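# Hang the shelf towel over the rail

## Task

Pick the towel up from the low shelf and drape it across the rail so that a substantial portion hangs down on both sides. The rail must still be upright at the end, and the robot must neither topple nor be left leaning, or the task fails. Finish by releasing the towel and backing the robot away.

## Robot and tools

ROBOT. A LinearBot: a wheeled base that can drive forward, sideways or turn in place, with a column roughly 1.7 m high. A carriage slides up and down the column (lift_m) and holds two identical arms, left and right, each with six joints and a two-finger gripper. Arm bases sit about 0.57 m + lift_m above the floor; carriage parts hang about 0.15 m lower. A hand reaches about 0.78 m from its shoulder but only about 0.38 m below its arm base. The hand is about 0.16 m long, 0.1 m wide (0.14 m open). Parked joints 1 to 6 are 0, 0.05, 0.05, 1.45, 0, 0.

CAMERAS. carriage_camera is fixed on the carriage, facing forward and tilted roughly 20 degrees down. left_wrist_camera and right_wrist_camera look out beyond each hand's fingertips. All images are 896x504 pixels.

FRAMES. Base frame: metres, origin on the floor below the base centre, x ahead, y to the left, z upward. The state reports left_hand and right_hand (the point between the finger pads) in this frame, with quat_wxyz giving orientation; the hand's z axis runs along the fingers and its y axis is the opening direction. base_odometry is the base frame as it was at scene start, built from wheel turns only, so slip shows up as motion; heading in rad, left positive, -3.142 to 3.142. Hand readings can be off, usually the real hand is lower, especially at long reach.

TOOL move. Every argument is optional; a call with no action simply reports state and images. Arguments:
- base: an object with exactly one key, an offset relative to where the base last measured itself: translate_m (metres, forward positive, -2 to 2), strafe_m (metres, left positive, -2 to 2) or rotate_rad (radians, counter-clockwise/left positive, -6.3 to 6.3).
- joints: one flat object for both arms, keyed by joint name, each value an absolute target (not an offset). lift_m 0 to 1 m. For each side (left_ / right_): joint1_rad -2.617 to 3.054 (swings arm about vertical, 0 ahead, positive left); joint2_rad 0 to 3.141 (shoulder: 0 upper arm pointing back level, 1.57 vertical, 3.14 forward level); joint3_rad 0 to 3.141 (elbow, 0 folded, 3.14 straight); joint4_rad -1.57 to 1.57 (wrist pitch, positive lifts fingertips); joint5_rad -1.57 to 1.57 (wrist yaw, positive swings fingertips to the right, opposite sense to joint 1); joint6_rad -2.094 to 2.094 (roll about the finger axis, positive clockwise viewed from the forearm); gripper_m 0 to 0.093 m (pad gap). Joints you omit keep pursuing their previous target.
- speeds: caps on top speed for this action only: translate_m and strafe_m 0.02 to 0.5 m/s, rotate_rad 0.05 to 1.57 rad/s, lift_m 0.08 to 0.25 m/s (the maximum is the default).
- min_time_s: 0.1 to 8 s, the shortest duration of each arm and gripper motion in this action; makes arm paths straighter.
- cameras: list of carriage_camera, left_wrist_camera, right_wrist_camera or all; omitted/null means all, [] means none.
An unknown key makes the call invalid; an out-of-range number gets it refused. After a refusal or a stop, the rest of that reply's move/wait/finished_scene calls are skipped. One action lasts at most 15 s; base drives are cut at 14 s (time_out).

OTHER TOOLS. wait(seconds 0 to 10, cameras) lets time pass with no new command and returns state and images. zoom_image(camera, region [x0, y0, x1, y1] in pixels, top-left origin, at most 504 by 504) enlarges part of that camera's latest image. read_manual(section "licences") only returns licence text. finished_scene(scene = the current scene's number) closes the scene irreversibly; the towel must stay hung without the robot.

RESULT LINES. "move" reads done when every motion finished, else the worst status. base_status and joint_status per motion: done (for the base, wheels turned the commanded amount, even if slipping); off_target (resting away from target, maybe still pushing); contact_stop or time_out (target dropped, holding in place); not_followed (joint command withheld, usually because the arm would come within millimetres of itself or the other arm; the gripper part still runs); limit_stop_at_motor_heat. on_its_own lists uncommanded actions, with "held at" showing targets. motor_effort gives percent of maximum, bracket = peak in the last action; a falling lift effort while lowering means a hand rests on something. Joint torques wrap at ±28 N m for joints 1 to 3. pictures names the order of images. MOTOR HOT appears at 75 °C; at 100 °C the arm goes limp for 30 to 60 s (OVER-TEMPERATURE FAULT) and drops what it holds. Park arms to cool them; stretched arms heat even while you think.

GRIPPER. Gripping a hard object, the reading sits up to about 0.005 m under its width. Closed on nothing it reads 0.000 to 0.003. Commanding about 0.005 m below the first-contact reading gives full force (about 45 to 70 N per pad); a soft towel needs deeper. To release, command well above the reading.

CAUTIONS. The simulation keeps running while you think, holding the last command. Never let the arms collide or squeeze each other: a hard press ends the scene. To untangle withheld arms, resend one arm's current six readings with joint 1 turned away, then the other in a later call. Arms have no contact stop and keep pushing. The base stops on wheel overload but ignores the arms; after contact, back off about 0.2 m the way you came. Do not reverse under a table edge. The robot tips most easily with a high carriage, stretched or loaded arms, pushing or sudden stops; only images reveal a lean. Avoid drops, releasing moving objects, slams and hard pushes, and do not knock over the rail.

Each tool is called after "Emit:" as name(argument=value, ...) on one line, values as JSON.

## Session

Emit:
move()

Scene clock: 0.00 s.
Joint torques (N m): no reading
base_odometry: x=+0.000 y=+0.000 heading=+0.000
base_status: not commanded
joint_positions: lift_m=+0.300 left_joint1_rad=-0.008 left_joint2_rad=+0.036 left_joint3_rad=+0.050 left_joint4_rad=+1.462 left_joint5_rad=+0.046 left_joint6_rad=+0.033 left_gripper_m=+0.09396 right_joint1_rad=+0.002 right_joint2_rad=+0.046 right_joint3_rad=+0.038 right_joint4_rad=+1.455 right_joint5_rad=-0.001 right_joint6_rad=+0.034 right_gripper_m=+0.09396
joint_status: not commanded
motor_effort: lift_m=+23 drive_wheels=+1
left_hand: x=+0.2444 y=+0.2948 z=+1.3221 quat_wxyz=(+0.999, +0.024, +0.047, +0.011) (m; base frame)
right_hand: x=+0.2528 y=-0.3027 z=+1.3189 quat_wxyz=(+0.998, +0.001, +0.061, +0.018) (m; base frame)
pictures: carriage_camera, left_wrist_camera, right_wrist_camera

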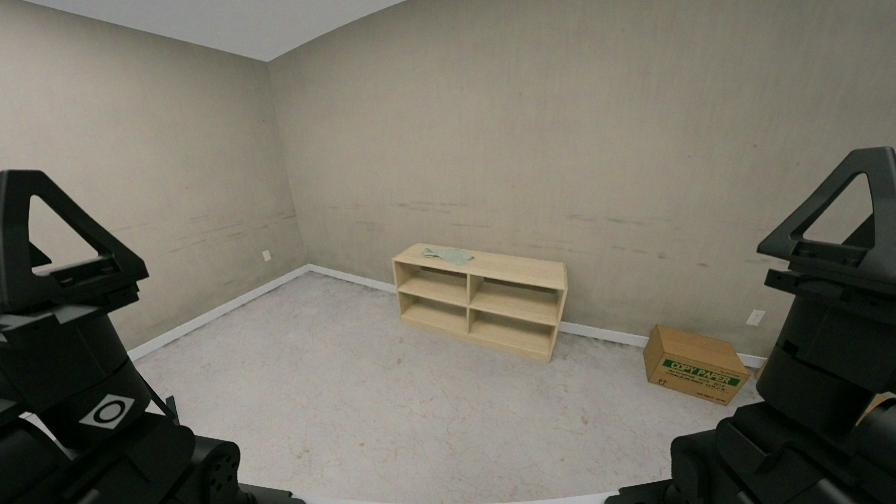

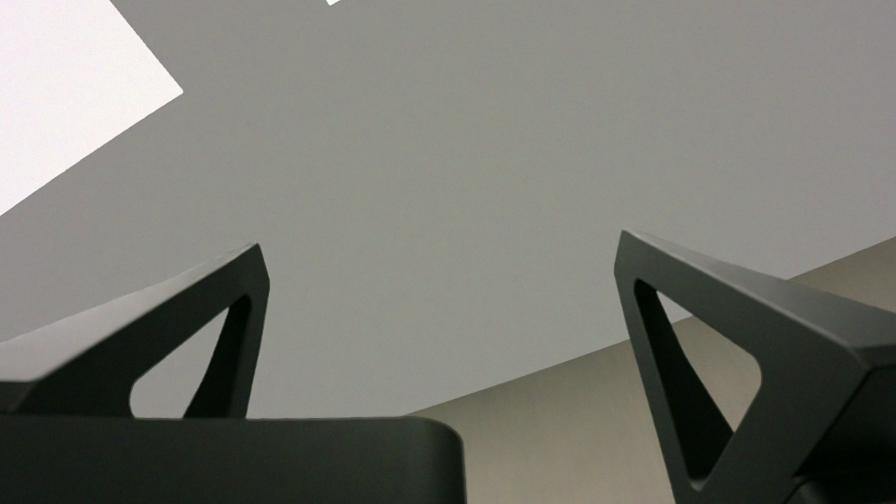

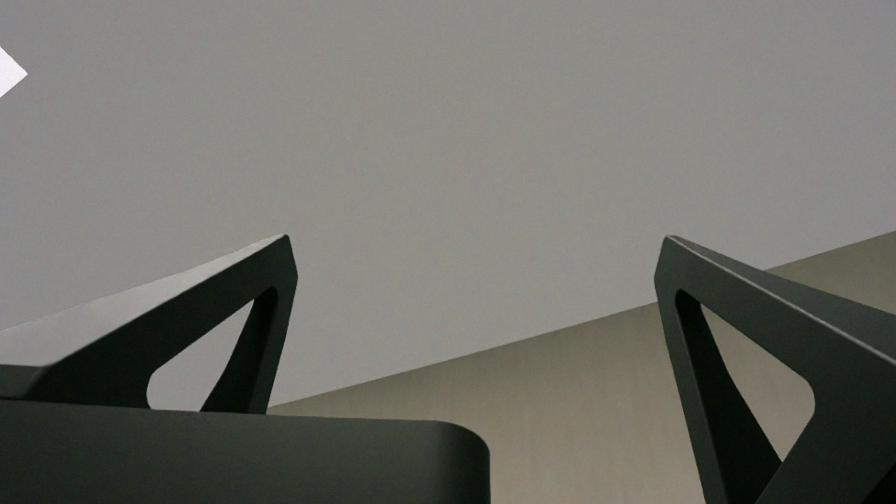

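Emit:
zoom_image(camera="carriage_camera", region=[380, 220, 600, 370])

Emit:
move(base={"rotate_rad": 1.3}, cameras=["carriage_camera"])

Scaled by 2.291 from the camera's 896x504 image, which has a finer 1280x720 frame.

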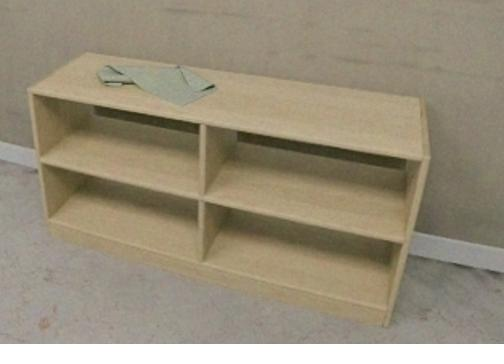

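Scene clock: 5.37 s.
Joint torques (N m): left_arm=[-0.29 3.84 5.63 -0.26 0.01 -0.08] | right_arm=[-0.27 3.82 5.94 -0.15 0.07 0.06]
move: done
base_odometry: x=+0.000 y=+0.000 heading=+1.300
base_status: done
joint_positions: lift_m=+0.300 left_joint1_rad=-0.008 left_joint2_rad=+0.036 left_joint3_rad=+0.050 left_joint4_rad=+1.462 left_joint5_rad=+0.046 left_joint6_rad=+0.033 left_gripper_m=+0.09396 right_joint1_rad=+0.002 right_joint2_rad=+0.046 right_joint3_rad=+0.038 right_joint4_rad=+1.455 right_joint5_rad=-0.001 right_joint6_rad=+0.034 right_gripper_m=+0.09396
joint_status: not commanded
motor_effort: lift_m=+23(23) drive_wheels=+6(14)
left_hand: x=+0.2444 y=+0.2948 z=+1.3221 quat_wxyz=(+0.999, +0.024, +0.047, +0.011) (m; base frame)
right_hand: x=+0.2528 y=-0.3027 z=+1.3189 quat_wxyz=(+0.998, +0.001, +0.061, +0.018) (m; base frame)
pictures: carriage_camera

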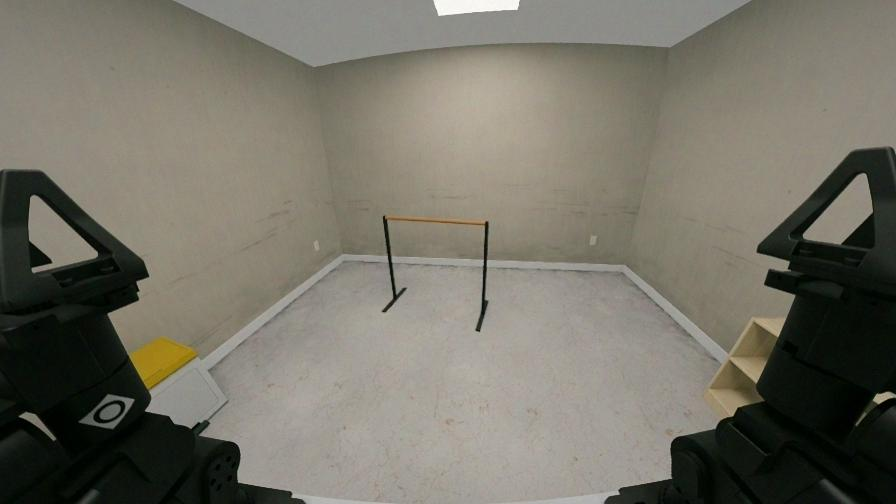

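Emit:
move(base={"rotate_rad": -1.733}, cameras=[])

Emit:
move(base={"strafe_m": 0.763}, cameras=[])

Emit:
move(base={"translate_m": 0.67}, cameras=["carriage_camera"])

Scene clock: 56.47 s.
Joint torques (N m): left_arm=[-0.34 3.88 5.65 -0.24 0.02 -0.09] | right_arm=[-0.24 3.79 6 -0.16 0.08 0.07]
move: done
base_odometry: x=+0.000 y=+0.000 heading=-0.433
base_status: done
joint_positions: lift_m=+0.300 left_joint1_rad=-0.008 left_joint2_rad=+0.036 left_joint3_rad=+0.050 left_joint4_rad=+1.462 left_joint5_rad=+0.046 left_joint6_rad=+0.033 left_gripper_m=+0.09397 right_joint1_rad=+0.002 right_joint2_rad=+0.046 right_joint3_rad=+0.038 right_joint4_rad=+1.454 right_joint5_rad=-0.001 right_joint6_rad=+0.034 right_gripper_m=+0.09397
joint_status: not commanded
motor_effort: lift_m=+23(23) drive_wheels=+6(16)
left_hand: x=+0.2444 y=+0.2948 z=+1.3221 quat_wxyz=(+0.999, +0.024, +0.047, +0.011) (m; base frame)
right_hand: x=+0.2531 y=-0.3027 z=+1.3189 quat_wxyz=(+0.998, +0.001, +0.062, +0.018) (m; base frame)
pictures: none
No camera images: "cameras" was empty.

Scene clock: 60.27 s.
Joint torques (N m): left_arm=[-0.27 3.86 5.67 -0.24 0.02 -0.07] | right_arm=[-0.31 3.79 6 -0.15 0.05 0.07]
move: done
base_odometry: x=+0.321 y=+0.692 heading=-0.434
base_status: done
joint_positions: lift_m=+0.300 left_joint1_rad=-0.009 left_joint2_rad=+0.036 left_joint3_rad=+0.050 left_joint4_rad=+1.462 left_joint5_rad=+0.046 left_joint6_rad=+0.033 left_gripper_m=+0.09397 right_joint1_rad=+0.002 right_joint2_rad=+0.046 right_joint3_rad=+0.038 right_joint4_rad=+1.454 right_joint5_rad=-0.001 right_joint6_rad=+0.034 right_gripper_m=+0.09397
joint_status: not commanded
motor_effort: lift_m=+23(23) drive_wheels=-7(17)
left_hand: x=+0.2444 y=+0.2948 z=+1.3221 quat_wxyz=(+0.999, +0.024, +0.047, +0.011) (m; base frame)
right_hand: x=+0.2531 y=-0.3026 z=+1.3189 quat_wxyz=(+0.998, +0.000, +0.062, +0.018) (m; base frame)
pictures: none
No camera images: "cameras" was empty.

Scene clock: 63.83 s.
Joint torques (N m): left_arm=[-0.34 3.9 5.7 -0.22 0 -0.07] | right_arm=[-0.27 3.79 6.04 -0.18 0.08 0.07]
move: done
base_odometry: x=+0.929 y=+0.411 heading=-0.434
base_status: done
joint_positions: lift_m=+0.300 left_joint1_rad=-0.009 left_joint2_rad=+0.036 left_joint3_rad=+0.050 left_joint4_rad=+1.461 left_joint5_rad=+0.046 left_joint6_rad=+0.033 left_gripper_m=+0.09397 right_joint1_rad=+0.002 right_joint2_rad=+0.046 right_joint3_rad=+0.038 right_joint4_rad=+1.454 right_joint5_rad=-0.001 right_joint6_rad=+0.034 right_gripper_m=+0.09397
joint_status: not commanded
motor_effort: lift_m=+23(23) drive_wheels=-3(13)
left_hand: x=+0.2446 y=+0.2948 z=+1.3220 quat_wxyz=(+0.999, +0.024, +0.047, +0.011) (m; base frame)
right_hand: x=+0.2530 y=-0.3026 z=+1.3189 quat_wxyz=(+0.998, +0.000, +0.062, +0.018) (m; base frame)
pictures: carriage_camera

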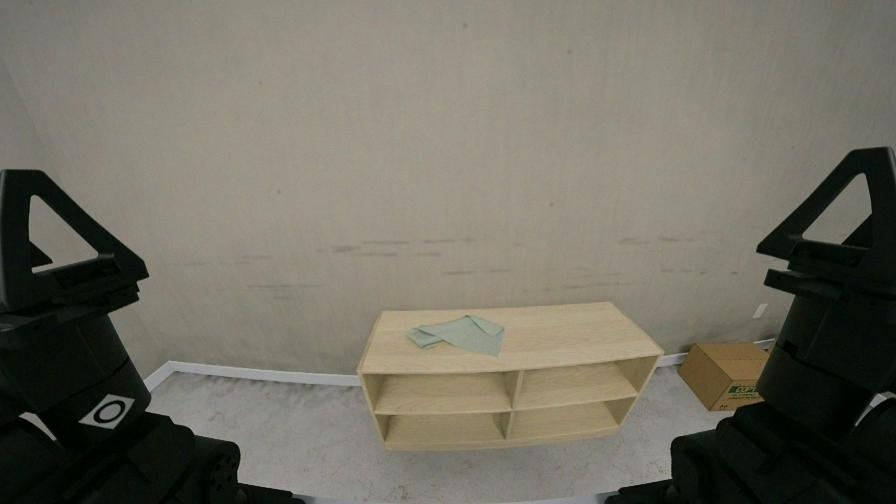

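Emit:
zoom_image(camera="carriage_camera", region=[380, 300, 530, 384])

Scaled by 3.360 from the camera's 896x504 image, which has a finer 1280x720 frame.

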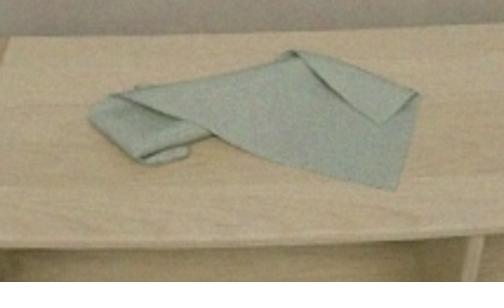

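Emit:
move(base={"translate_m": 0.2}, speeds={"translate_m": 0.25}, cameras=[])

Emit:
move(joints={"right_joint1_rad": 0.297, "right_joint2_rad": 2.531, "right_joint3_rad": 1.602, "right_joint4_rad": -0.642, "right_joint5_rad": 0, "right_joint6_rad": -0.08, "right_gripper_m": 0.06}, min_time_s=2.5)

Scene clock: 117.13 s.
Joint torques (N m): left_arm=[-0.34 3.96 5.7 -0.2 0.01 -0.07] | right_arm=[-0.16 3.79 5.91 -0.12 0.08 0.07]
move: done
base_odometry: x=+1.111 y=+0.327 heading=-0.433
base_status: done
joint_positions: lift_m=+0.300 left_joint1_rad=-0.009 left_joint2_rad=+0.036 left_joint3_rad=+0.050 left_joint4_rad=+1.461 left_joint5_rad=+0.046 left_joint6_rad=+0.033 left_gripper_m=+0.09397 right_joint1_rad=+0.002 right_joint2_rad=+0.046 right_joint3_rad=+0.038 right_joint4_rad=+1.454 right_joint5_rad=-0.001 right_joint6_rad=+0.034 right_gripper_m=+0.09397
joint_status: not commanded
motor_effort: lift_m=+23(23) drive_wheels=-4(13)
left_hand: x=+0.2447 y=+0.2948 z=+1.3220 quat_wxyz=(+0.999, +0.024, +0.048, +0.011) (m; base frame)
right_hand: x=+0.2531 y=-0.3026 z=+1.3189 quat_wxyz=(+0.998, +0.000, +0.062, +0.018) (m; base frame)
pictures: none
No camera images: "cameras" was empty.

Scene clock: 120.03 s.
Joint torques (N m): left_arm=[-0.29 3.88 5.72 -0.22 0 -0.06] | right_arm=[0.4 -12.01 6.65 0.16 0.1 -0.11]
move: done
base_odometry: x=+1.111 y=+0.327 heading=-0.433
base_status: not commanded
joint_positions: lift_m=+0.300 left_joint1_rad=-0.009 left_joint2_rad=+0.036 left_joint3_rad=+0.050 left_joint4_rad=+1.461 left_joint5_rad=+0.046 left_joint6_rad=+0.033 left_gripper_m=+0.09397 right_joint1_rad=+0.290 right_joint2_rad=+2.507 right_joint3_rad=+1.585 right_joint4_rad=-0.624 right_joint5_rad=-0.001 right_joint6_rad=-0.066 right_gripper_m=+0.06014
joint_status: all done
motor_effort: lift_m=+23(23) drive_wheels=-3(4)
left_hand: x=+0.2447 y=+0.2948 z=+1.3220 quat_wxyz=(+0.999, +0.024, +0.048, +0.011) (m; base frame)
right_hand: x=+0.6371 y=-0.1782 z=+0.7564 quat_wxyz=(+0.012, -0.177, +0.984, +0.002) (m; base frame)
pictures: carriage_camera, left_wrist_camera, right_wrist_camera
camera_calibration:
left_wrist_camera: T_world_to_cam=[[0.0407658, -0.996616, -0.0713827, 0.37686], [0.745833, 0.0778923, -0.661563, 0.671084], [0.664885, -0.0262704, 0.746484, -1.02104], [0, 0, 0, 1]] pos_world=[0.162996, 0.296489, 1.23306]
right_wrist_camera: T_world_to_cam=[[0.328963, -0.942494, -0.0590713, -0.323493], [-0.774883, -0.305156, 0.553567, 0.0326106], [-0.539759, -0.136329, -0.830707, 1.07463], [0, 0, 0, 1]] pos_world=[0.71173, -0.148435, 0.855545]

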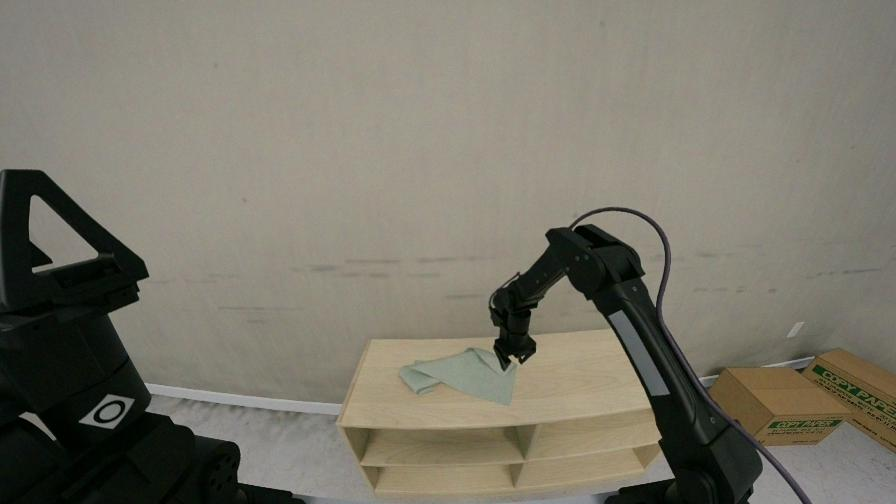

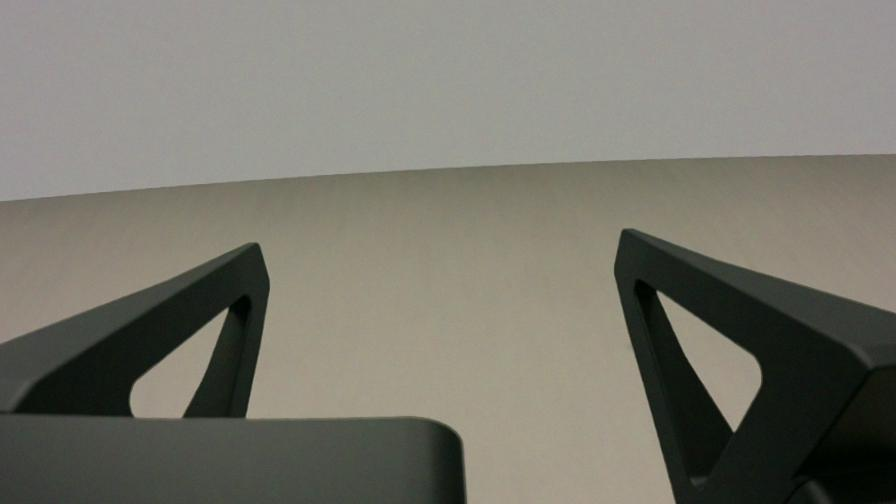

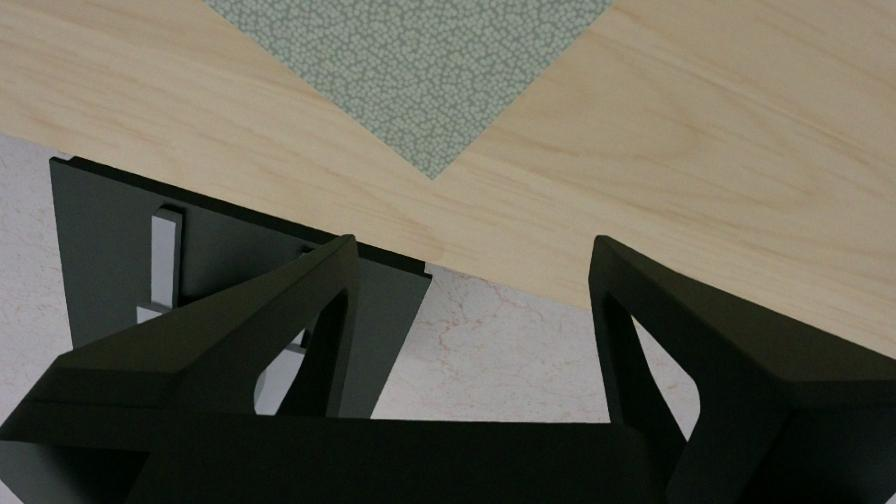

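Emit:
move(joints={"right_joint1_rad": 0.37, "right_joint2_rad": 2.49, "right_joint3_rad": 1.529, "right_joint4_rad": -0.61, "right_joint6_rad": -0.08, "lift_m": 0.19}, min_time_s=1.0, speeds={"lift_m": 0.12}, cameras=["right_wrist_camera", "carriage_camera"])

Scene clock: 134.27 s.
Joint torques (N m): left_arm=[-0.25 3.85 5.7 -0.22 -0.02 -0.08] | right_arm=[0.31 -15.32 4.49 0.37 0.09 -0.09]
move: done
base_odometry: x=+1.111 y=+0.327 heading=-0.433
base_status: not commanded
joint_positions: lift_m=+0.190 left_joint1_rad=-0.009 left_joint2_rad=+0.036 left_joint3_rad=+0.050 left_joint4_rad=+1.461 left_joint5_rad=+0.046 left_joint6_rad=+0.033 left_gripper_m=+0.09397 right_joint1_rad=+0.364 right_joint2_rad=+2.507 right_joint3_rad=+1.533 right_joint4_rad=-0.622 right_joint5_rad=-0.001 right_joint6_rad=-0.067 right_gripper_m=+0.06014
joint_status: all done
motor_effort: lift_m=+20(20) drive_wheels=-3(5)
left_hand: x=+0.2447 y=+0.2948 z=+1.2124 quat_wxyz=(+0.999, +0.024, +0.048, +0.011) (m; base frame)
right_hand: x=+0.6074 y=-0.1553 z=+0.6368 quat_wxyz=(-0.013, -0.214, +0.977, -0.001) (m; base frame)
pictures: carriage_camera, right_wrist_camera
camera_calibration:
carriage_camera: T_world_to_cam=[[-0.00554303, -0.999684, -0.0245377, 0.033114], [-0.377596, 0.0248139, -0.925638, 1.16718], [0.925954, 0.00413448, -0.377614, 0.310799], [0, 0, 0, 1]] pos_world=[0.15312, 0.00285626, 1.19856]
right_wrist_camera: T_world_to_cam=[[0.395265, -0.916517, -0.0613398, -0.333972], [-0.723282, -0.351703, 0.594279, 0.0181985], [-0.56624, -0.190532, -0.801916, 0.951658], [0, 0, 0, 1]] pos_world=[0.684037, -0.118369, 0.731849]

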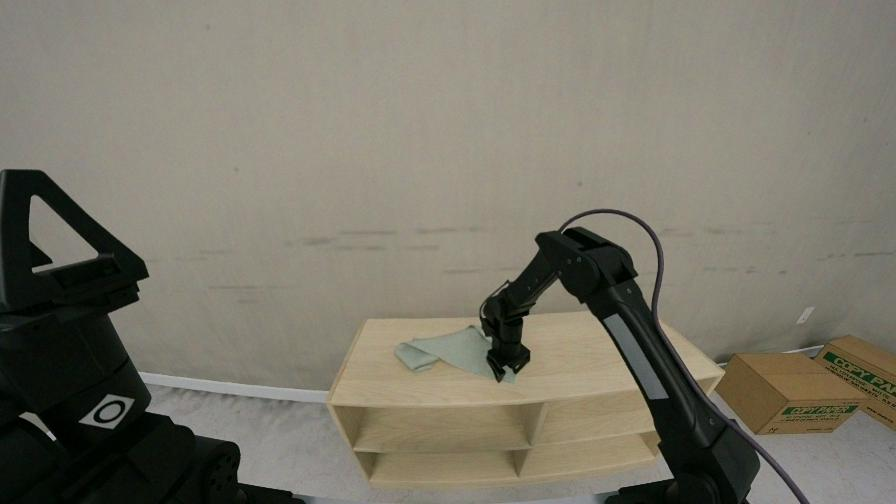

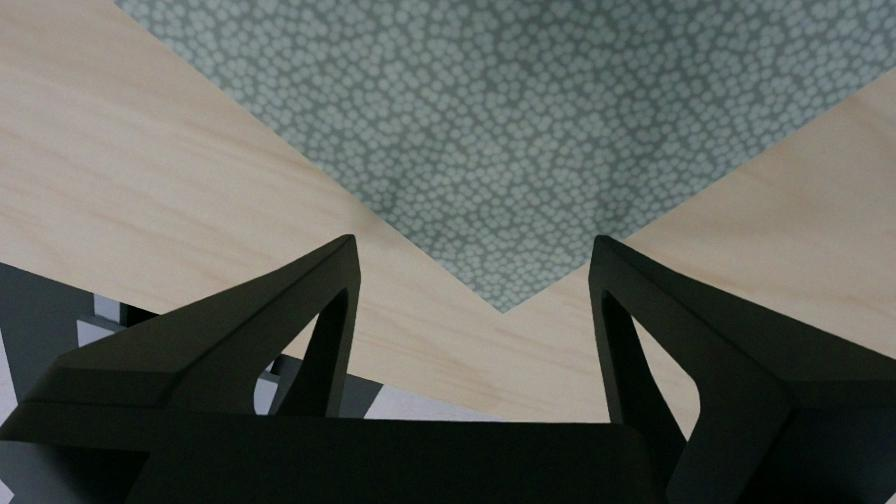

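Emit:
zoom_image(camera="right_wrist_camera", region=[300, 120, 700, 345])

Emit:
zoom_image(camera="carriage_camera", region=[380, 300, 560, 400])

Scaled by 1.260 from the camera's 896x504 image, which has a finer 1280x720 frame.

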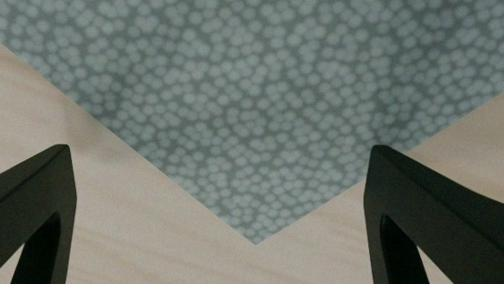

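Scaled by 2.800 from the camera's 896x504 image, which has a finer 1280x720 frame.

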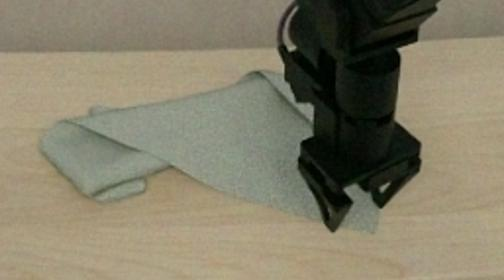

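Emit:
move(joints={"right_joint1_rad": 0.352, "lift_m": 0.165}, speeds={"lift_m": 0.08}, cameras=["right_wrist_camera"])

Scene clock: 155.97 s.
Joint torques (N m): left_arm=[-0.24 3.88 5.72 -0.21 0 -0.08] | right_arm=[-1.24 -11.14 4.62 0.71 0.03 -0.09]
move: done
base_odometry: x=+1.111 y=+0.327 heading=-0.433
base_status: not commanded
joint_positions: lift_m=+0.166 left_joint1_rad=-0.009 left_joint2_rad=+0.036 left_joint3_rad=+0.050 left_joint4_rad=+1.461 left_joint5_rad=+0.046 left_joint6_rad=+0.033 left_gripper_m=+0.09397 right_joint1_rad=+0.363 right_joint2_rad=+2.461 right_joint3_rad=+1.533 right_joint4_rad=-0.652 right_joint5_rad=+0.004 right_joint6_rad=-0.067 right_gripper_m=+0.06012
joint_status: all done
motor_effort: lift_m=+18(19) drive_wheels=+4(4)
left_hand: x=+0.2447 y=+0.2948 z=+1.1876 quat_wxyz=(+0.999, +0.024, +0.048, +0.011) (m; base frame)
right_hand: x=+0.6119 y=-0.1552 z=+0.6304 quat_wxyz=(-0.004, -0.213, +0.977, -0.003) (m; base frame)
pictures: right_wrist_camera
camera_calibration:
right_wrist_camera: T_world_to_cam=[[0.395341, -0.916897, -0.0548239, -0.340273], [-0.73388, -0.351196, 0.581449, 0.0400058], [-0.552382, -0.189636, -0.811734, 0.946925], [0, 0, 0, 1]] pos_world=[0.686948, -0.118374, 0.726735]

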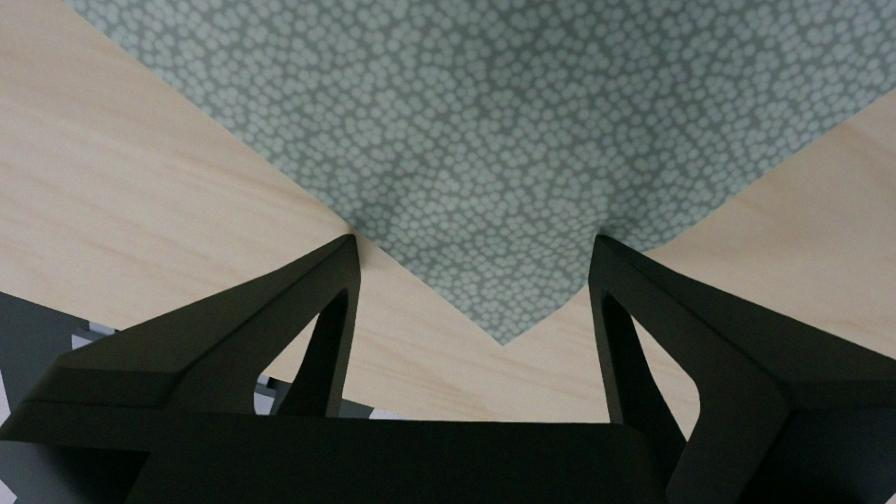

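Emit:
move(joints={"lift_m": 0.205}, cameras=[])

Emit:
move(joints={"right_joint1_rad": 0.34, "right_joint2_rad": 2.525, "right_joint3_rad": 1.602, "right_joint4_rad": -0.65, "right_joint6_rad": -0.08}, min_time_s=0.8, cameras=["right_wrist_camera"])

Scene clock: 166.73 s.
Joint torques (N m): left_arm=[-0.2 3.97 5.7 -0.22 -0.01 -0.08] | right_arm=[-0.85 -12.63 4.57 0.39 0.02 -0.08]
move: done
base_odometry: x=+1.111 y=+0.327 heading=-0.433
base_status: not commanded
joint_positions: lift_m=+0.205 left_joint1_rad=-0.009 left_joint2_rad=+0.036 left_joint3_rad=+0.050 left_joint4_rad=+1.461 left_joint5_rad=+0.046 left_joint6_rad=+0.033 left_gripper_m=+0.09397 right_joint1_rad=+0.358 right_joint2_rad=+2.477 right_joint3_rad=+1.533 right_joint4_rad=-0.621 right_joint5_rad=+0.004 right_joint6_rad=-0.067 right_gripper_m=+0.06011
joint_status: all done
motor_effort: lift_m=+24(30) drive_wheels=+4(5)
left_hand: x=+0.2446 y=+0.2948 z=+1.2270 quat_wxyz=(+0.999, +0.024, +0.047, +0.011) (m; base frame)
right_hand: x=+0.6161 y=-0.1558 z=+0.6633 quat_wxyz=(+0.003, -0.211, +0.978, -0.002) (m; base frame)
pictures: none
No camera images: "cameras" was empty.

Scene clock: 167.83 s.
Joint torques (N m): left_arm=[-0.29 3.86 5.63 -0.23 0 -0.08] | right_arm=[-0.88 -11.56 6.75 0.18 0.03 -0.08]
move: done
base_odometry: x=+1.111 y=+0.327 heading=-0.433
base_status: not commanded
joint_positions: lift_m=+0.205 left_joint1_rad=-0.009 left_joint2_rad=+0.036 left_joint3_rad=+0.050 left_joint4_rad=+1.461 left_joint5_rad=+0.046 left_joint6_rad=+0.033 left_gripper_m=+0.09397 right_joint1_rad=+0.347 right_joint2_rad=+2.497 right_joint3_rad=+1.585 right_joint4_rad=-0.633 right_joint5_rad=+0.004 right_joint6_rad=-0.067 right_gripper_m=+0.06011
joint_status: all done
motor_effort: lift_m=+24(24) drive_wheels=+4(4)
left_hand: x=+0.2446 y=+0.2948 z=+1.2270 quat_wxyz=(+0.999, +0.024, +0.047, +0.011) (m; base frame)
right_hand: x=+0.6300 y=-0.1559 z=+0.6652 quat_wxyz=(+0.013, -0.205, +0.979, +0.000) (m; base frame)
pictures: right_wrist_camera
camera_calibration:
right_wrist_camera: T_world_to_cam=[[0.381992, -0.922603, -0.0537287, -0.339341], [-0.757958, -0.346025, 0.552962, 0.0678045], [-0.528755, -0.170503, -0.831473, 0.986283], [0, 0, 0, 1]] pos_world=[0.70252, -0.121451, 0.764342]

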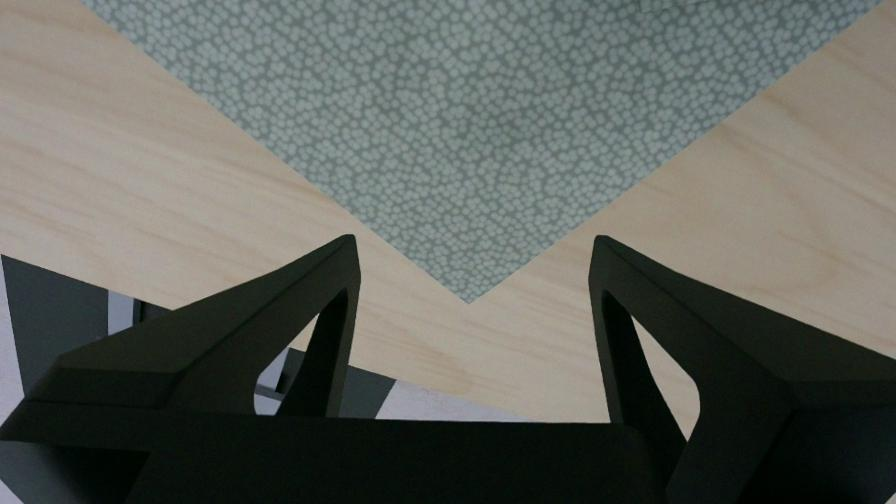

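Emit:
move(joints={"lift_m": 0.162, "right_gripper_m": 0.05}, speeds={"lift_m": 0.08}, cameras=["right_wrist_camera"])

Scene clock: 171.77 s.
Joint torques (N m): left_arm=[-0.29 3.92 5.61 -0.24 0.02 -0.08] | right_arm=[-0.7 -10.85 4.68 0.6 0.03 -0.06]
move: done
base_odometry: x=+1.111 y=+0.327 heading=-0.433
base_status: not commanded
joint_positions: lift_m=+0.163 left_joint1_rad=-0.009 left_joint2_rad=+0.036 left_joint3_rad=+0.050 left_joint4_rad=+1.461 left_joint5_rad=+0.046 left_joint6_rad=+0.033 left_gripper_m=+0.09397 right_joint1_rad=+0.346 right_joint2_rad=+2.489 right_joint3_rad=+1.609 right_joint4_rad=-0.677 right_joint5_rad=+0.004 right_joint6_rad=-0.068 right_gripper_m=+0.05013
joint_status: all done
motor_effort: lift_m=+18(18) drive_wheels=+4(5)
left_hand: x=+0.2446 y=+0.2948 z=+1.1848 quat_wxyz=(+0.999, +0.024, +0.047, +0.011) (m; base frame)
right_hand: x=+0.6310 y=-0.1559 z=+0.6312 quat_wxyz=(+0.007, -0.205, +0.979, -0.001) (m; base frame)
pictures: right_wrist_camera
camera_calibration:
right_wrist_camera: T_world_to_cam=[[0.38181, -0.922651, -0.0541841, -0.341152], [-0.751799, -0.34414, 0.562464, 0.0776951], [-0.537605, -0.174018, -0.825045, 0.959535], [0, 0, 0, 1]] pos_world=[0.704517, -0.121049, 0.729473]

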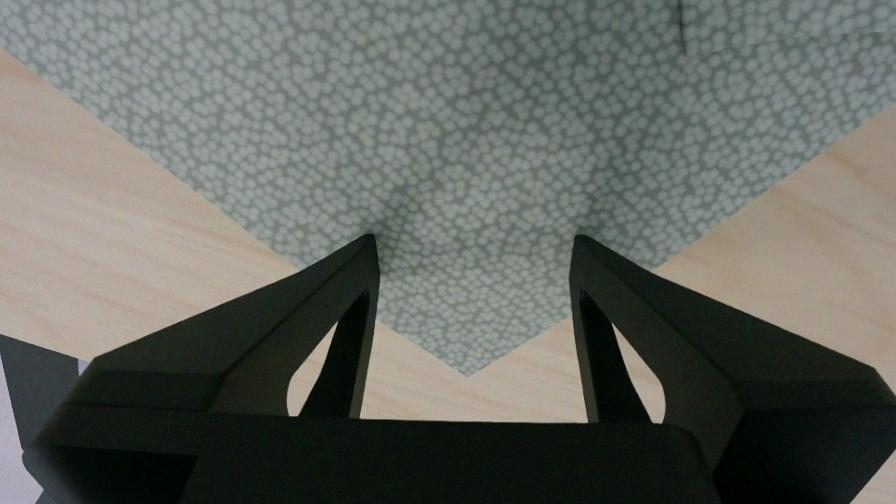

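Emit:
move(joints={"right_gripper_m": 0.004}, min_time_s=2.0, cameras=["right_wrist_camera"])

Scene clock: 176.67 s.
Joint torques (N m): left_arm=[-0.31 3.88 5.65 -0.2 0.02 -0.08] | right_arm=[-0.8 -10.97 4.63 0.58 0.06 -0.06]
move: done
base_odometry: x=+1.111 y=+0.327 heading=-0.433
base_status: not commanded
joint_positions: lift_m=+0.163 left_joint1_rad=-0.009 left_joint2_rad=+0.036 left_joint3_rad=+0.050 left_joint4_rad=+1.461 left_joint5_rad=+0.046 left_joint6_rad=+0.033 left_gripper_m=+0.09397 right_joint1_rad=+0.346 right_joint2_rad=+2.489 right_joint3_rad=+1.611 right_joint4_rad=-0.673 right_joint5_rad=+0.001 right_joint6_rad=-0.068 right_gripper_m=+0.00439
joint_status: all done
motor_effort: lift_m=+18(18) drive_wheels=+4(4)
left_hand: x=+0.2446 y=+0.2948 z=+1.1848 quat_wxyz=(+0.999, +0.024, +0.047, +0.011) (m; base frame)
right_hand: x=+0.6322 y=-0.1548 z=+0.6315 quat_wxyz=(+0.010, -0.206, +0.979, +0.001) (m; base frame)
pictures: right_wrist_camera
camera_calibration:
right_wrist_camera: T_world_to_cam=[[0.382424, -0.922205, -0.0573612, -0.33892], [-0.753624, -0.34723, 0.558107, 0.0821852], [-0.534606, -0.170204, -0.827784, 0.961022], [0, 0, 0, 1]] pos_world=[0.705316, -0.120446, 0.73021]

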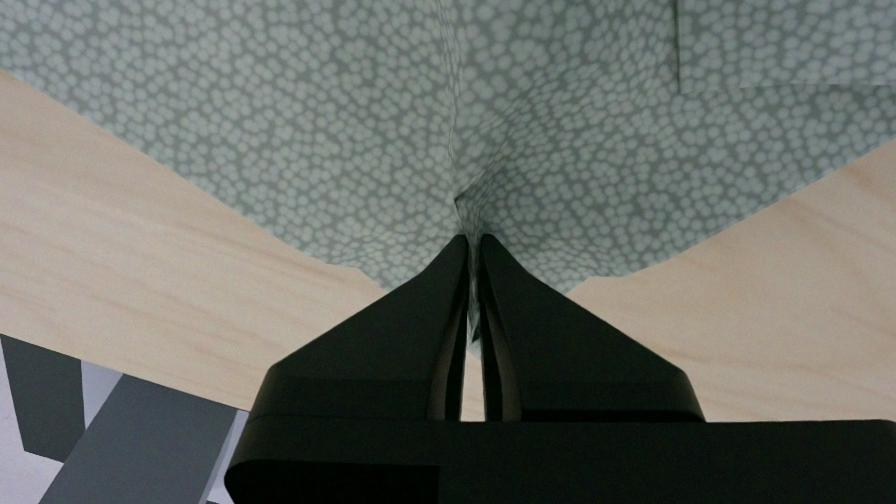

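Emit:
move(joints={"right_gripper_m": 0.0}, min_time_s=0.5, cameras=[])

Emit:
move(joints={"lift_m": 0.4}, speeds={"lift_m": 0.12}, cameras=["right_wrist_camera", "carriage_camera"])

Scene clock: 180.60 s.
Joint torques (N m): left_arm=[-0.28 3.93 5.67 -0.21 0 -0.07] | right_arm=[-0.77 -10.96 4.6 0.58 0.06 -0.06]
move: done
base_odometry: x=+1.111 y=+0.327 heading=-0.433
base_status: not commanded
joint_positions: lift_m=+0.163 left_joint1_rad=-0.009 left_joint2_rad=+0.036 left_joint3_rad=+0.050 left_joint4_rad=+1.461 left_joint5_rad=+0.046 left_joint6_rad=+0.033 left_gripper_m=+0.09397 right_joint1_rad=+0.346 right_joint2_rad=+2.489 right_joint3_rad=+1.611 right_joint4_rad=-0.673 right_joint5_rad=+0.001 right_joint6_rad=-0.068 right_gripper_m=+0.00262
joint_status: all done
motor_effort: lift_m=+18(18) drive_wheels=+4(4)
left_hand: x=+0.2446 y=+0.2948 z=+1.1848 quat_wxyz=(+0.999, +0.024, +0.047, +0.011) (m; base frame)
right_hand: x=+0.6322 y=-0.1548 z=+0.6315 quat_wxyz=(+0.010, -0.206, +0.979, +0.001) (m; base frame)
pictures: none
No camera images: "cameras" was empty.

Scene clock: 183.00 s.
Joint torques (N m): left_arm=[-0.25 3.88 5.67 -0.23 -0.01 -0.06] | right_arm=[-0.84 -12.34 4.6 0.42 0.05 -0.07]
move: done
base_odometry: x=+1.111 y=+0.327 heading=-0.433
base_status: not commanded
joint_positions: lift_m=+0.400 left_joint1_rad=-0.009 left_joint2_rad=+0.036 left_joint3_rad=+0.050 left_joint4_rad=+1.461 left_joint5_rad=+0.046 left_joint6_rad=+0.033 left_gripper_m=+0.09397 right_joint1_rad=+0.346 right_joint2_rad=+2.504 right_joint3_rad=+1.610 right_joint4_rad=-0.660 right_joint5_rad=+0.001 right_joint6_rad=-0.068 right_gripper_m=+0.00256
joint_status: all done
motor_effort: lift_m=+25(29) drive_wheels=+4(5)
left_hand: x=+0.2446 y=+0.2948 z=+1.4219 quat_wxyz=(+0.999, +0.024, +0.047, +0.011) (m; base frame)
right_hand: x=+0.6316 y=-0.1550 z=+0.8623 quat_wxyz=(+0.009, -0.206, +0.979, +0.001) (m; base frame)
pictures: carriage_camera, right_wrist_camera
camera_calibration:
carriage_camera: T_world_to_cam=[[-0.00554303, -0.999684, -0.0245377, 0.0382522], [-0.377596, 0.0248139, -0.925638, 1.36101], [0.925954, 0.00413448, -0.377614, 0.389872], [0, 0, 0, 1]] pos_world=[0.15312, 0.00285626, 1.40796]
right_wrist_camera: T_world_to_cam=[[0.382296, -0.922248, -0.0575231, -0.325484], [-0.752405, -0.34682, 0.560002, -0.049509], [-0.536411, -0.170806, -0.826492, 1.15161], [0, 0, 0, 1]] pos_world=[0.704915, -0.120646, 0.960796]

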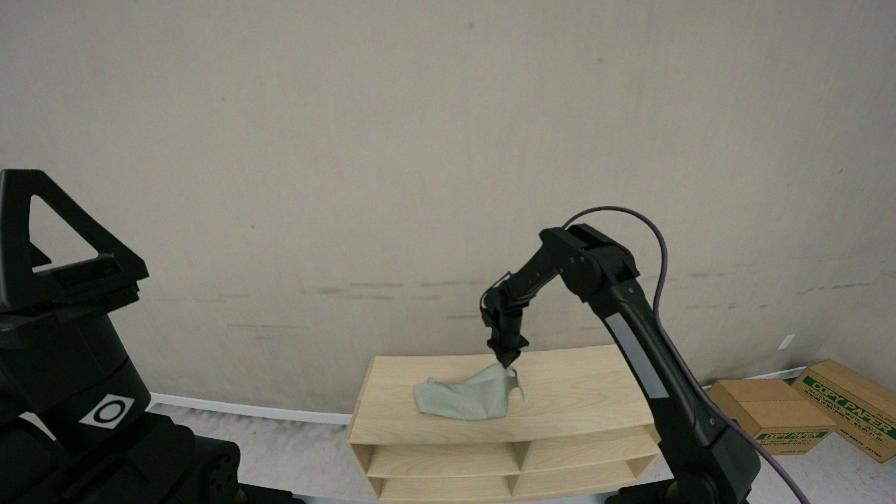

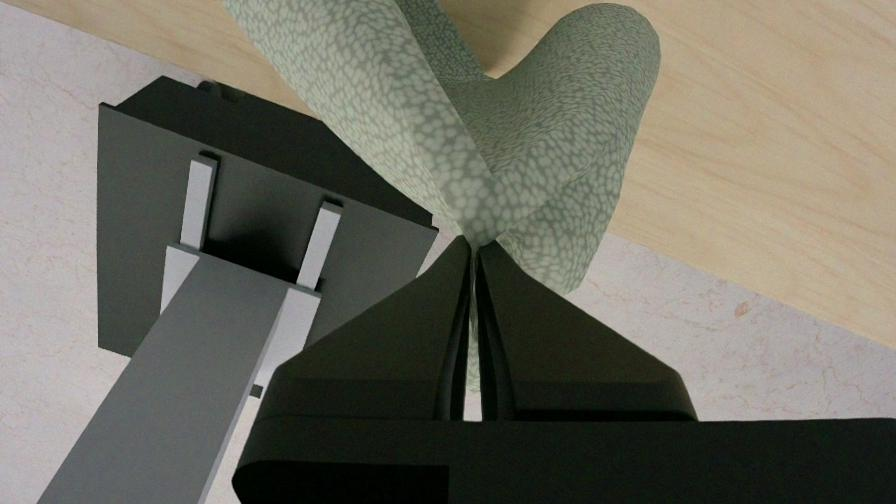

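Emit:
move(joints={"lift_m": 0.8}, speeds={"lift_m": 0.15}, cameras=["right_wrist_camera", "carriage_camera"])

Emit:
zoom_image(camera="carriage_camera", region=[380, 280, 640, 480])

Scene clock: 188.00 s.
Joint torques (N m): left_arm=[-0.27 3.89 5.7 -0.22 0.02 -0.09] | right_arm=[-0.8 -13.04 4.89 0.39 0.07 -0.06]
move: done
base_odometry: x=+1.111 y=+0.327 heading=-0.433
base_status: not commanded
joint_positions: lift_m=+0.800 left_joint1_rad=-0.009 left_joint2_rad=+0.036 left_joint3_rad=+0.050 left_joint4_rad=+1.461 left_joint5_rad=+0.046 left_joint6_rad=+0.033 left_gripper_m=+0.09397 right_joint1_rad=+0.346 right_joint2_rad=+2.511 right_joint3_rad=+1.606 right_joint4_rad=-0.656 right_joint5_rad=+0.001 right_joint6_rad=-0.068 right_gripper_m=+0.00255
joint_status: all done
motor_effort: lift_m=+25(30) drive_wheels=+4(4)
left_hand: x=+0.2446 y=+0.2948 z=+1.8219 quat_wxyz=(+0.999, +0.024, +0.047, +0.011) (m; base frame)
right_hand: x=+0.6294 y=-0.1558 z=+1.2586 quat_wxyz=(+0.005, -0.206, +0.979, +0.000) (m; base frame)
pictures: carriage_camera, right_wrist_camera
camera_calibration:
carriage_camera: T_world_to_cam=[[-0.00554303, -0.999684, -0.0245377, 0.0480673], [-0.377596, 0.0248139, -0.925638, 1.73127], [0.925954, 0.00413448, -0.377614, 0.540917], [0, 0, 0, 1]] pos_world=[0.15312, 0.00285626, 1.80796]
right_wrist_camera: T_world_to_cam=[[0.3819, -0.922389, -0.057879, -0.301907], [-0.748577, -0.345449, 0.565949, -0.282899], [-0.542019, -0.172809, -0.822406, 1.47594], [0, 0, 0, 1]] pos_world=[0.703514, -0.121147, 1.35645]

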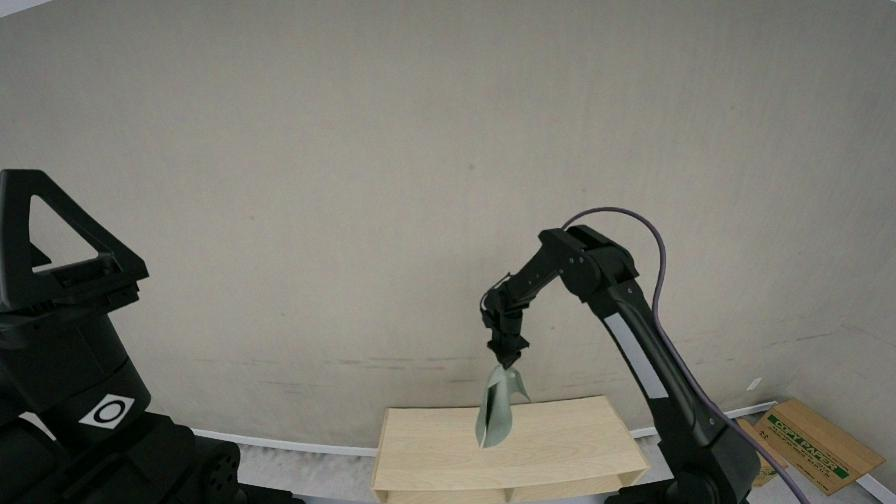

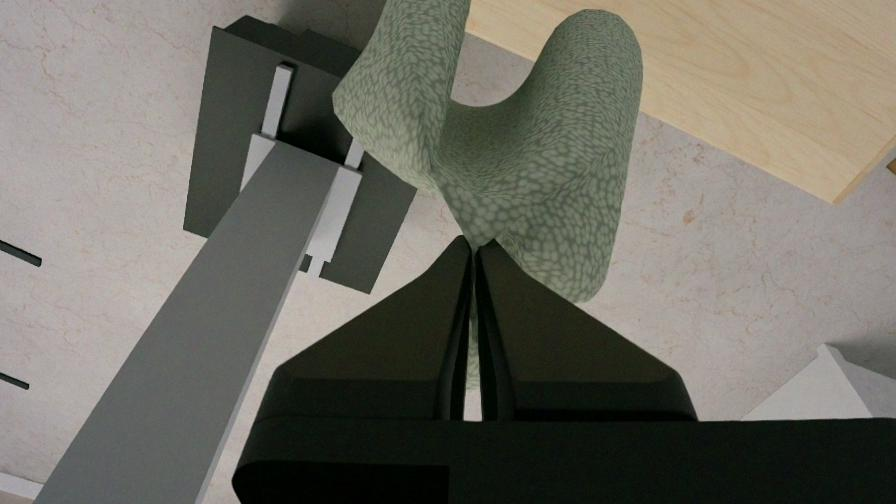

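Scaled by 1.938 from the camera's 896x504 image, which has a finer 1280x720 frame.

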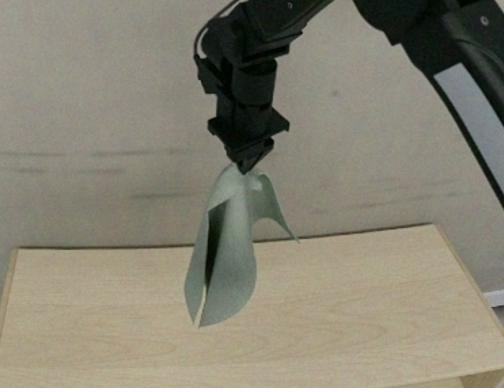

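Emit:
move(base={"translate_m": -0.5}, speeds={"translate_m": 0.25}, cameras=[])

Emit:
move(base={"translate_m": -0.9}, joints={"lift_m": 0.55}, speeds={"translate_m": 0.3, "lift_m": 0.1}, cameras=["carriage_camera"])

Emit:
move(base={"rotate_rad": 1.408}, speeds={"rotate_rad": 0.6}, cameras=["carriage_camera", "right_wrist_camera"])

Scene clock: 212.33 s.
Joint torques (N m): left_arm=[-0.31 3.9 5.67 -0.17 0 -0.08] | right_arm=[-0.77 -12.88 4.79 0.36 0.07 -0.07]
move: done
base_odometry: x=+0.657 y=+0.537 heading=-0.433
base_status: done
joint_positions: lift_m=+0.800 left_joint1_rad=-0.009 left_joint2_rad=+0.036 left_joint3_rad=+0.050 left_joint4_rad=+1.460 left_joint5_rad=+0.047 left_joint6_rad=+0.033 left_gripper_m=+0.09397 right_joint1_rad=+0.343 right_joint2_rad=+2.511 right_joint3_rad=+1.606 right_joint4_rad=-0.655 right_joint5_rad=+0.000 right_joint6_rad=-0.068 right_gripper_m=+0.00255
joint_status: not commanded
motor_effort: lift_m=+25(25) drive_wheels=-1(12)
left_hand: x=+0.2446 y=+0.2947 z=+1.8219 quat_wxyz=(+0.999, +0.024, +0.048, +0.011) (m; base frame)
right_hand: x=+0.6302 y=-0.1569 z=+1.2586 quat_wxyz=(+0.006, -0.204, +0.979, +0.001) (m; base frame)
pictures: none
No camera images: "cameras" was empty.

Scene clock: 216.83 s.
Joint torques (N m): left_arm=[-0.27 3.89 5.56 -0.23 0.01 -0.09] | right_arm=[-0.25 -13.19 4.97 0.3 0.08 -0.07]
move: done
base_odometry: x=-0.160 y=+0.915 heading=-0.433
base_status: done
joint_positions: lift_m=+0.550 left_joint1_rad=-0.009 left_joint2_rad=+0.036 left_joint3_rad=+0.050 left_joint4_rad=+1.460 left_joint5_rad=+0.047 left_joint6_rad=+0.033 left_gripper_m=+0.09397 right_joint1_rad=+0.342 right_joint2_rad=+2.513 right_joint3_rad=+1.605 right_joint4_rad=-0.650 right_joint5_rad=+0.000 right_joint6_rad=-0.068 right_gripper_m=+0.00255
joint_status: all done
motor_effort: lift_m=+20(21) drive_wheels=-1(11)
left_hand: x=+0.2446 y=+0.2947 z=+1.5724 quat_wxyz=(+0.999, +0.024, +0.048, +0.011) (m; base frame)
right_hand: x=+0.6303 y=-0.1572 z=+1.0079 quat_wxyz=(+0.006, -0.204, +0.979, +0.001) (m; base frame)
pictures: carriage_camera
camera_calibration:
carriage_camera: T_world_to_cam=[[-0.00554303, -0.999684, -0.0245377, 0.0419451], [-0.377596, 0.0248139, -0.925638, 1.50032], [0.925954, 0.00413448, -0.377614, 0.446702], [0, 0, 0, 1]] pos_world=[0.15312, 0.00285626, 1.55846]

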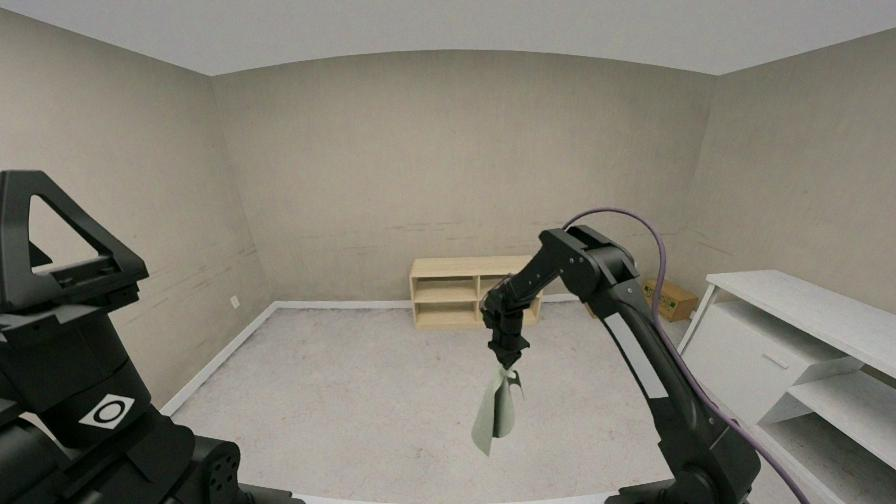

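Scene clock: 220.23 s.
Joint torques (N m): left_arm=[-0.31 3.89 5.71 -0.2 0.01 -0.08] | right_arm=[-0.32 -13.12 4.96 0.32 0.07 -0.06]
move: done
base_odometry: x=-0.160 y=+0.915 heading=+0.975
base_status: done
joint_positions: lift_m=+0.550 left_joint1_rad=-0.009 left_joint2_rad=+0.036 left_joint3_rad=+0.050 left_joint4_rad=+1.460 left_joint5_rad=+0.047 left_joint6_rad=+0.033 left_gripper_m=+0.09398 right_joint1_rad=+0.341 right_joint2_rad=+2.513 right_joint3_rad=+1.605 right_joint4_rad=-0.650 right_joint5_rad=+0.000 right_joint6_rad=-0.068 right_gripper_m=+0.00255
joint_status: not commanded
motor_effort: lift_m=+20(20) drive_wheels=+7(13)
left_hand: x=+0.2446 y=+0.2947 z=+1.5724 quat_wxyz=(+0.999, +0.024, +0.048, +0.011) (m; base frame)
right_hand: x=+0.6303 y=-0.1575 z=+1.0079 quat_wxyz=(+0.006, -0.203, +0.979, +0.001) (m; base frame)
pictures: carriage_camera, right_wrist_camera
camera_calibration:
carriage_camera: T_world_to_cam=[[-0.00554303, -0.999684, -0.0245377, 0.0419451], [-0.377596, 0.0248139, -0.925638, 1.50032], [0.925954, 0.00413448, -0.377614, 0.446702], [0, 0, 0, 1]] pos_world=[0.15312, 0.00285626, 1.55846]
right_wrist_camera: T_world_to_cam=[[0.377774, -0.924046, -0.0585271, -0.315255], [-0.751225, -0.342844, 0.564021, -0.13694], [-0.541247, -0.169105, -0.823684, 1.27134], [0, 0, 0, 1]] pos_world=[0.704332, -0.123269, 1.10597]

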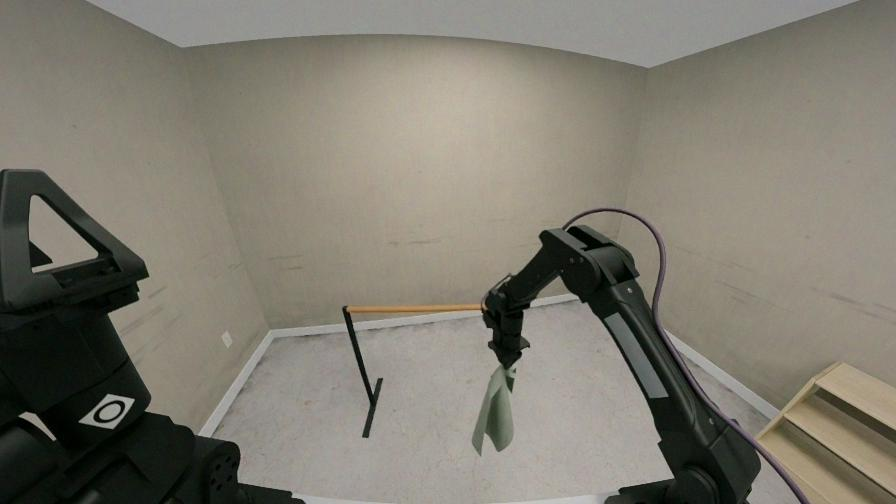

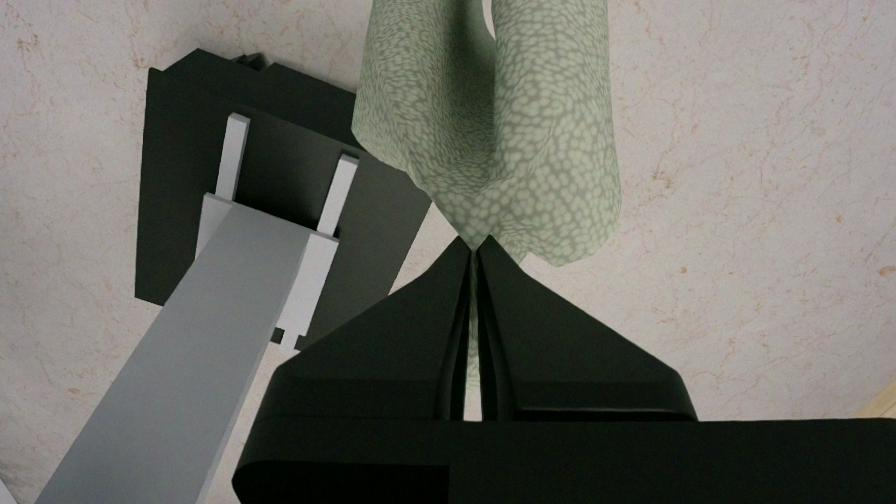

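Emit:
zoom_image(camera="carriage_camera", region=[320, 280, 580, 480])

Scaled by 1.938 from the camera's 896x504 image, which has a finer 1280x720 frame.

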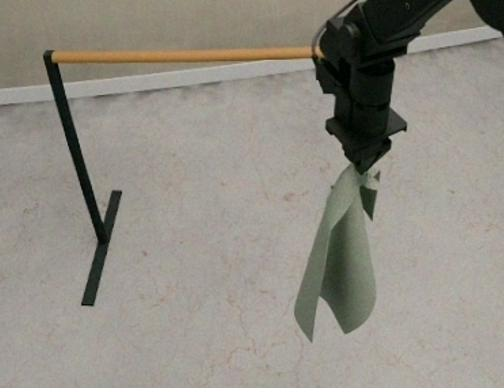

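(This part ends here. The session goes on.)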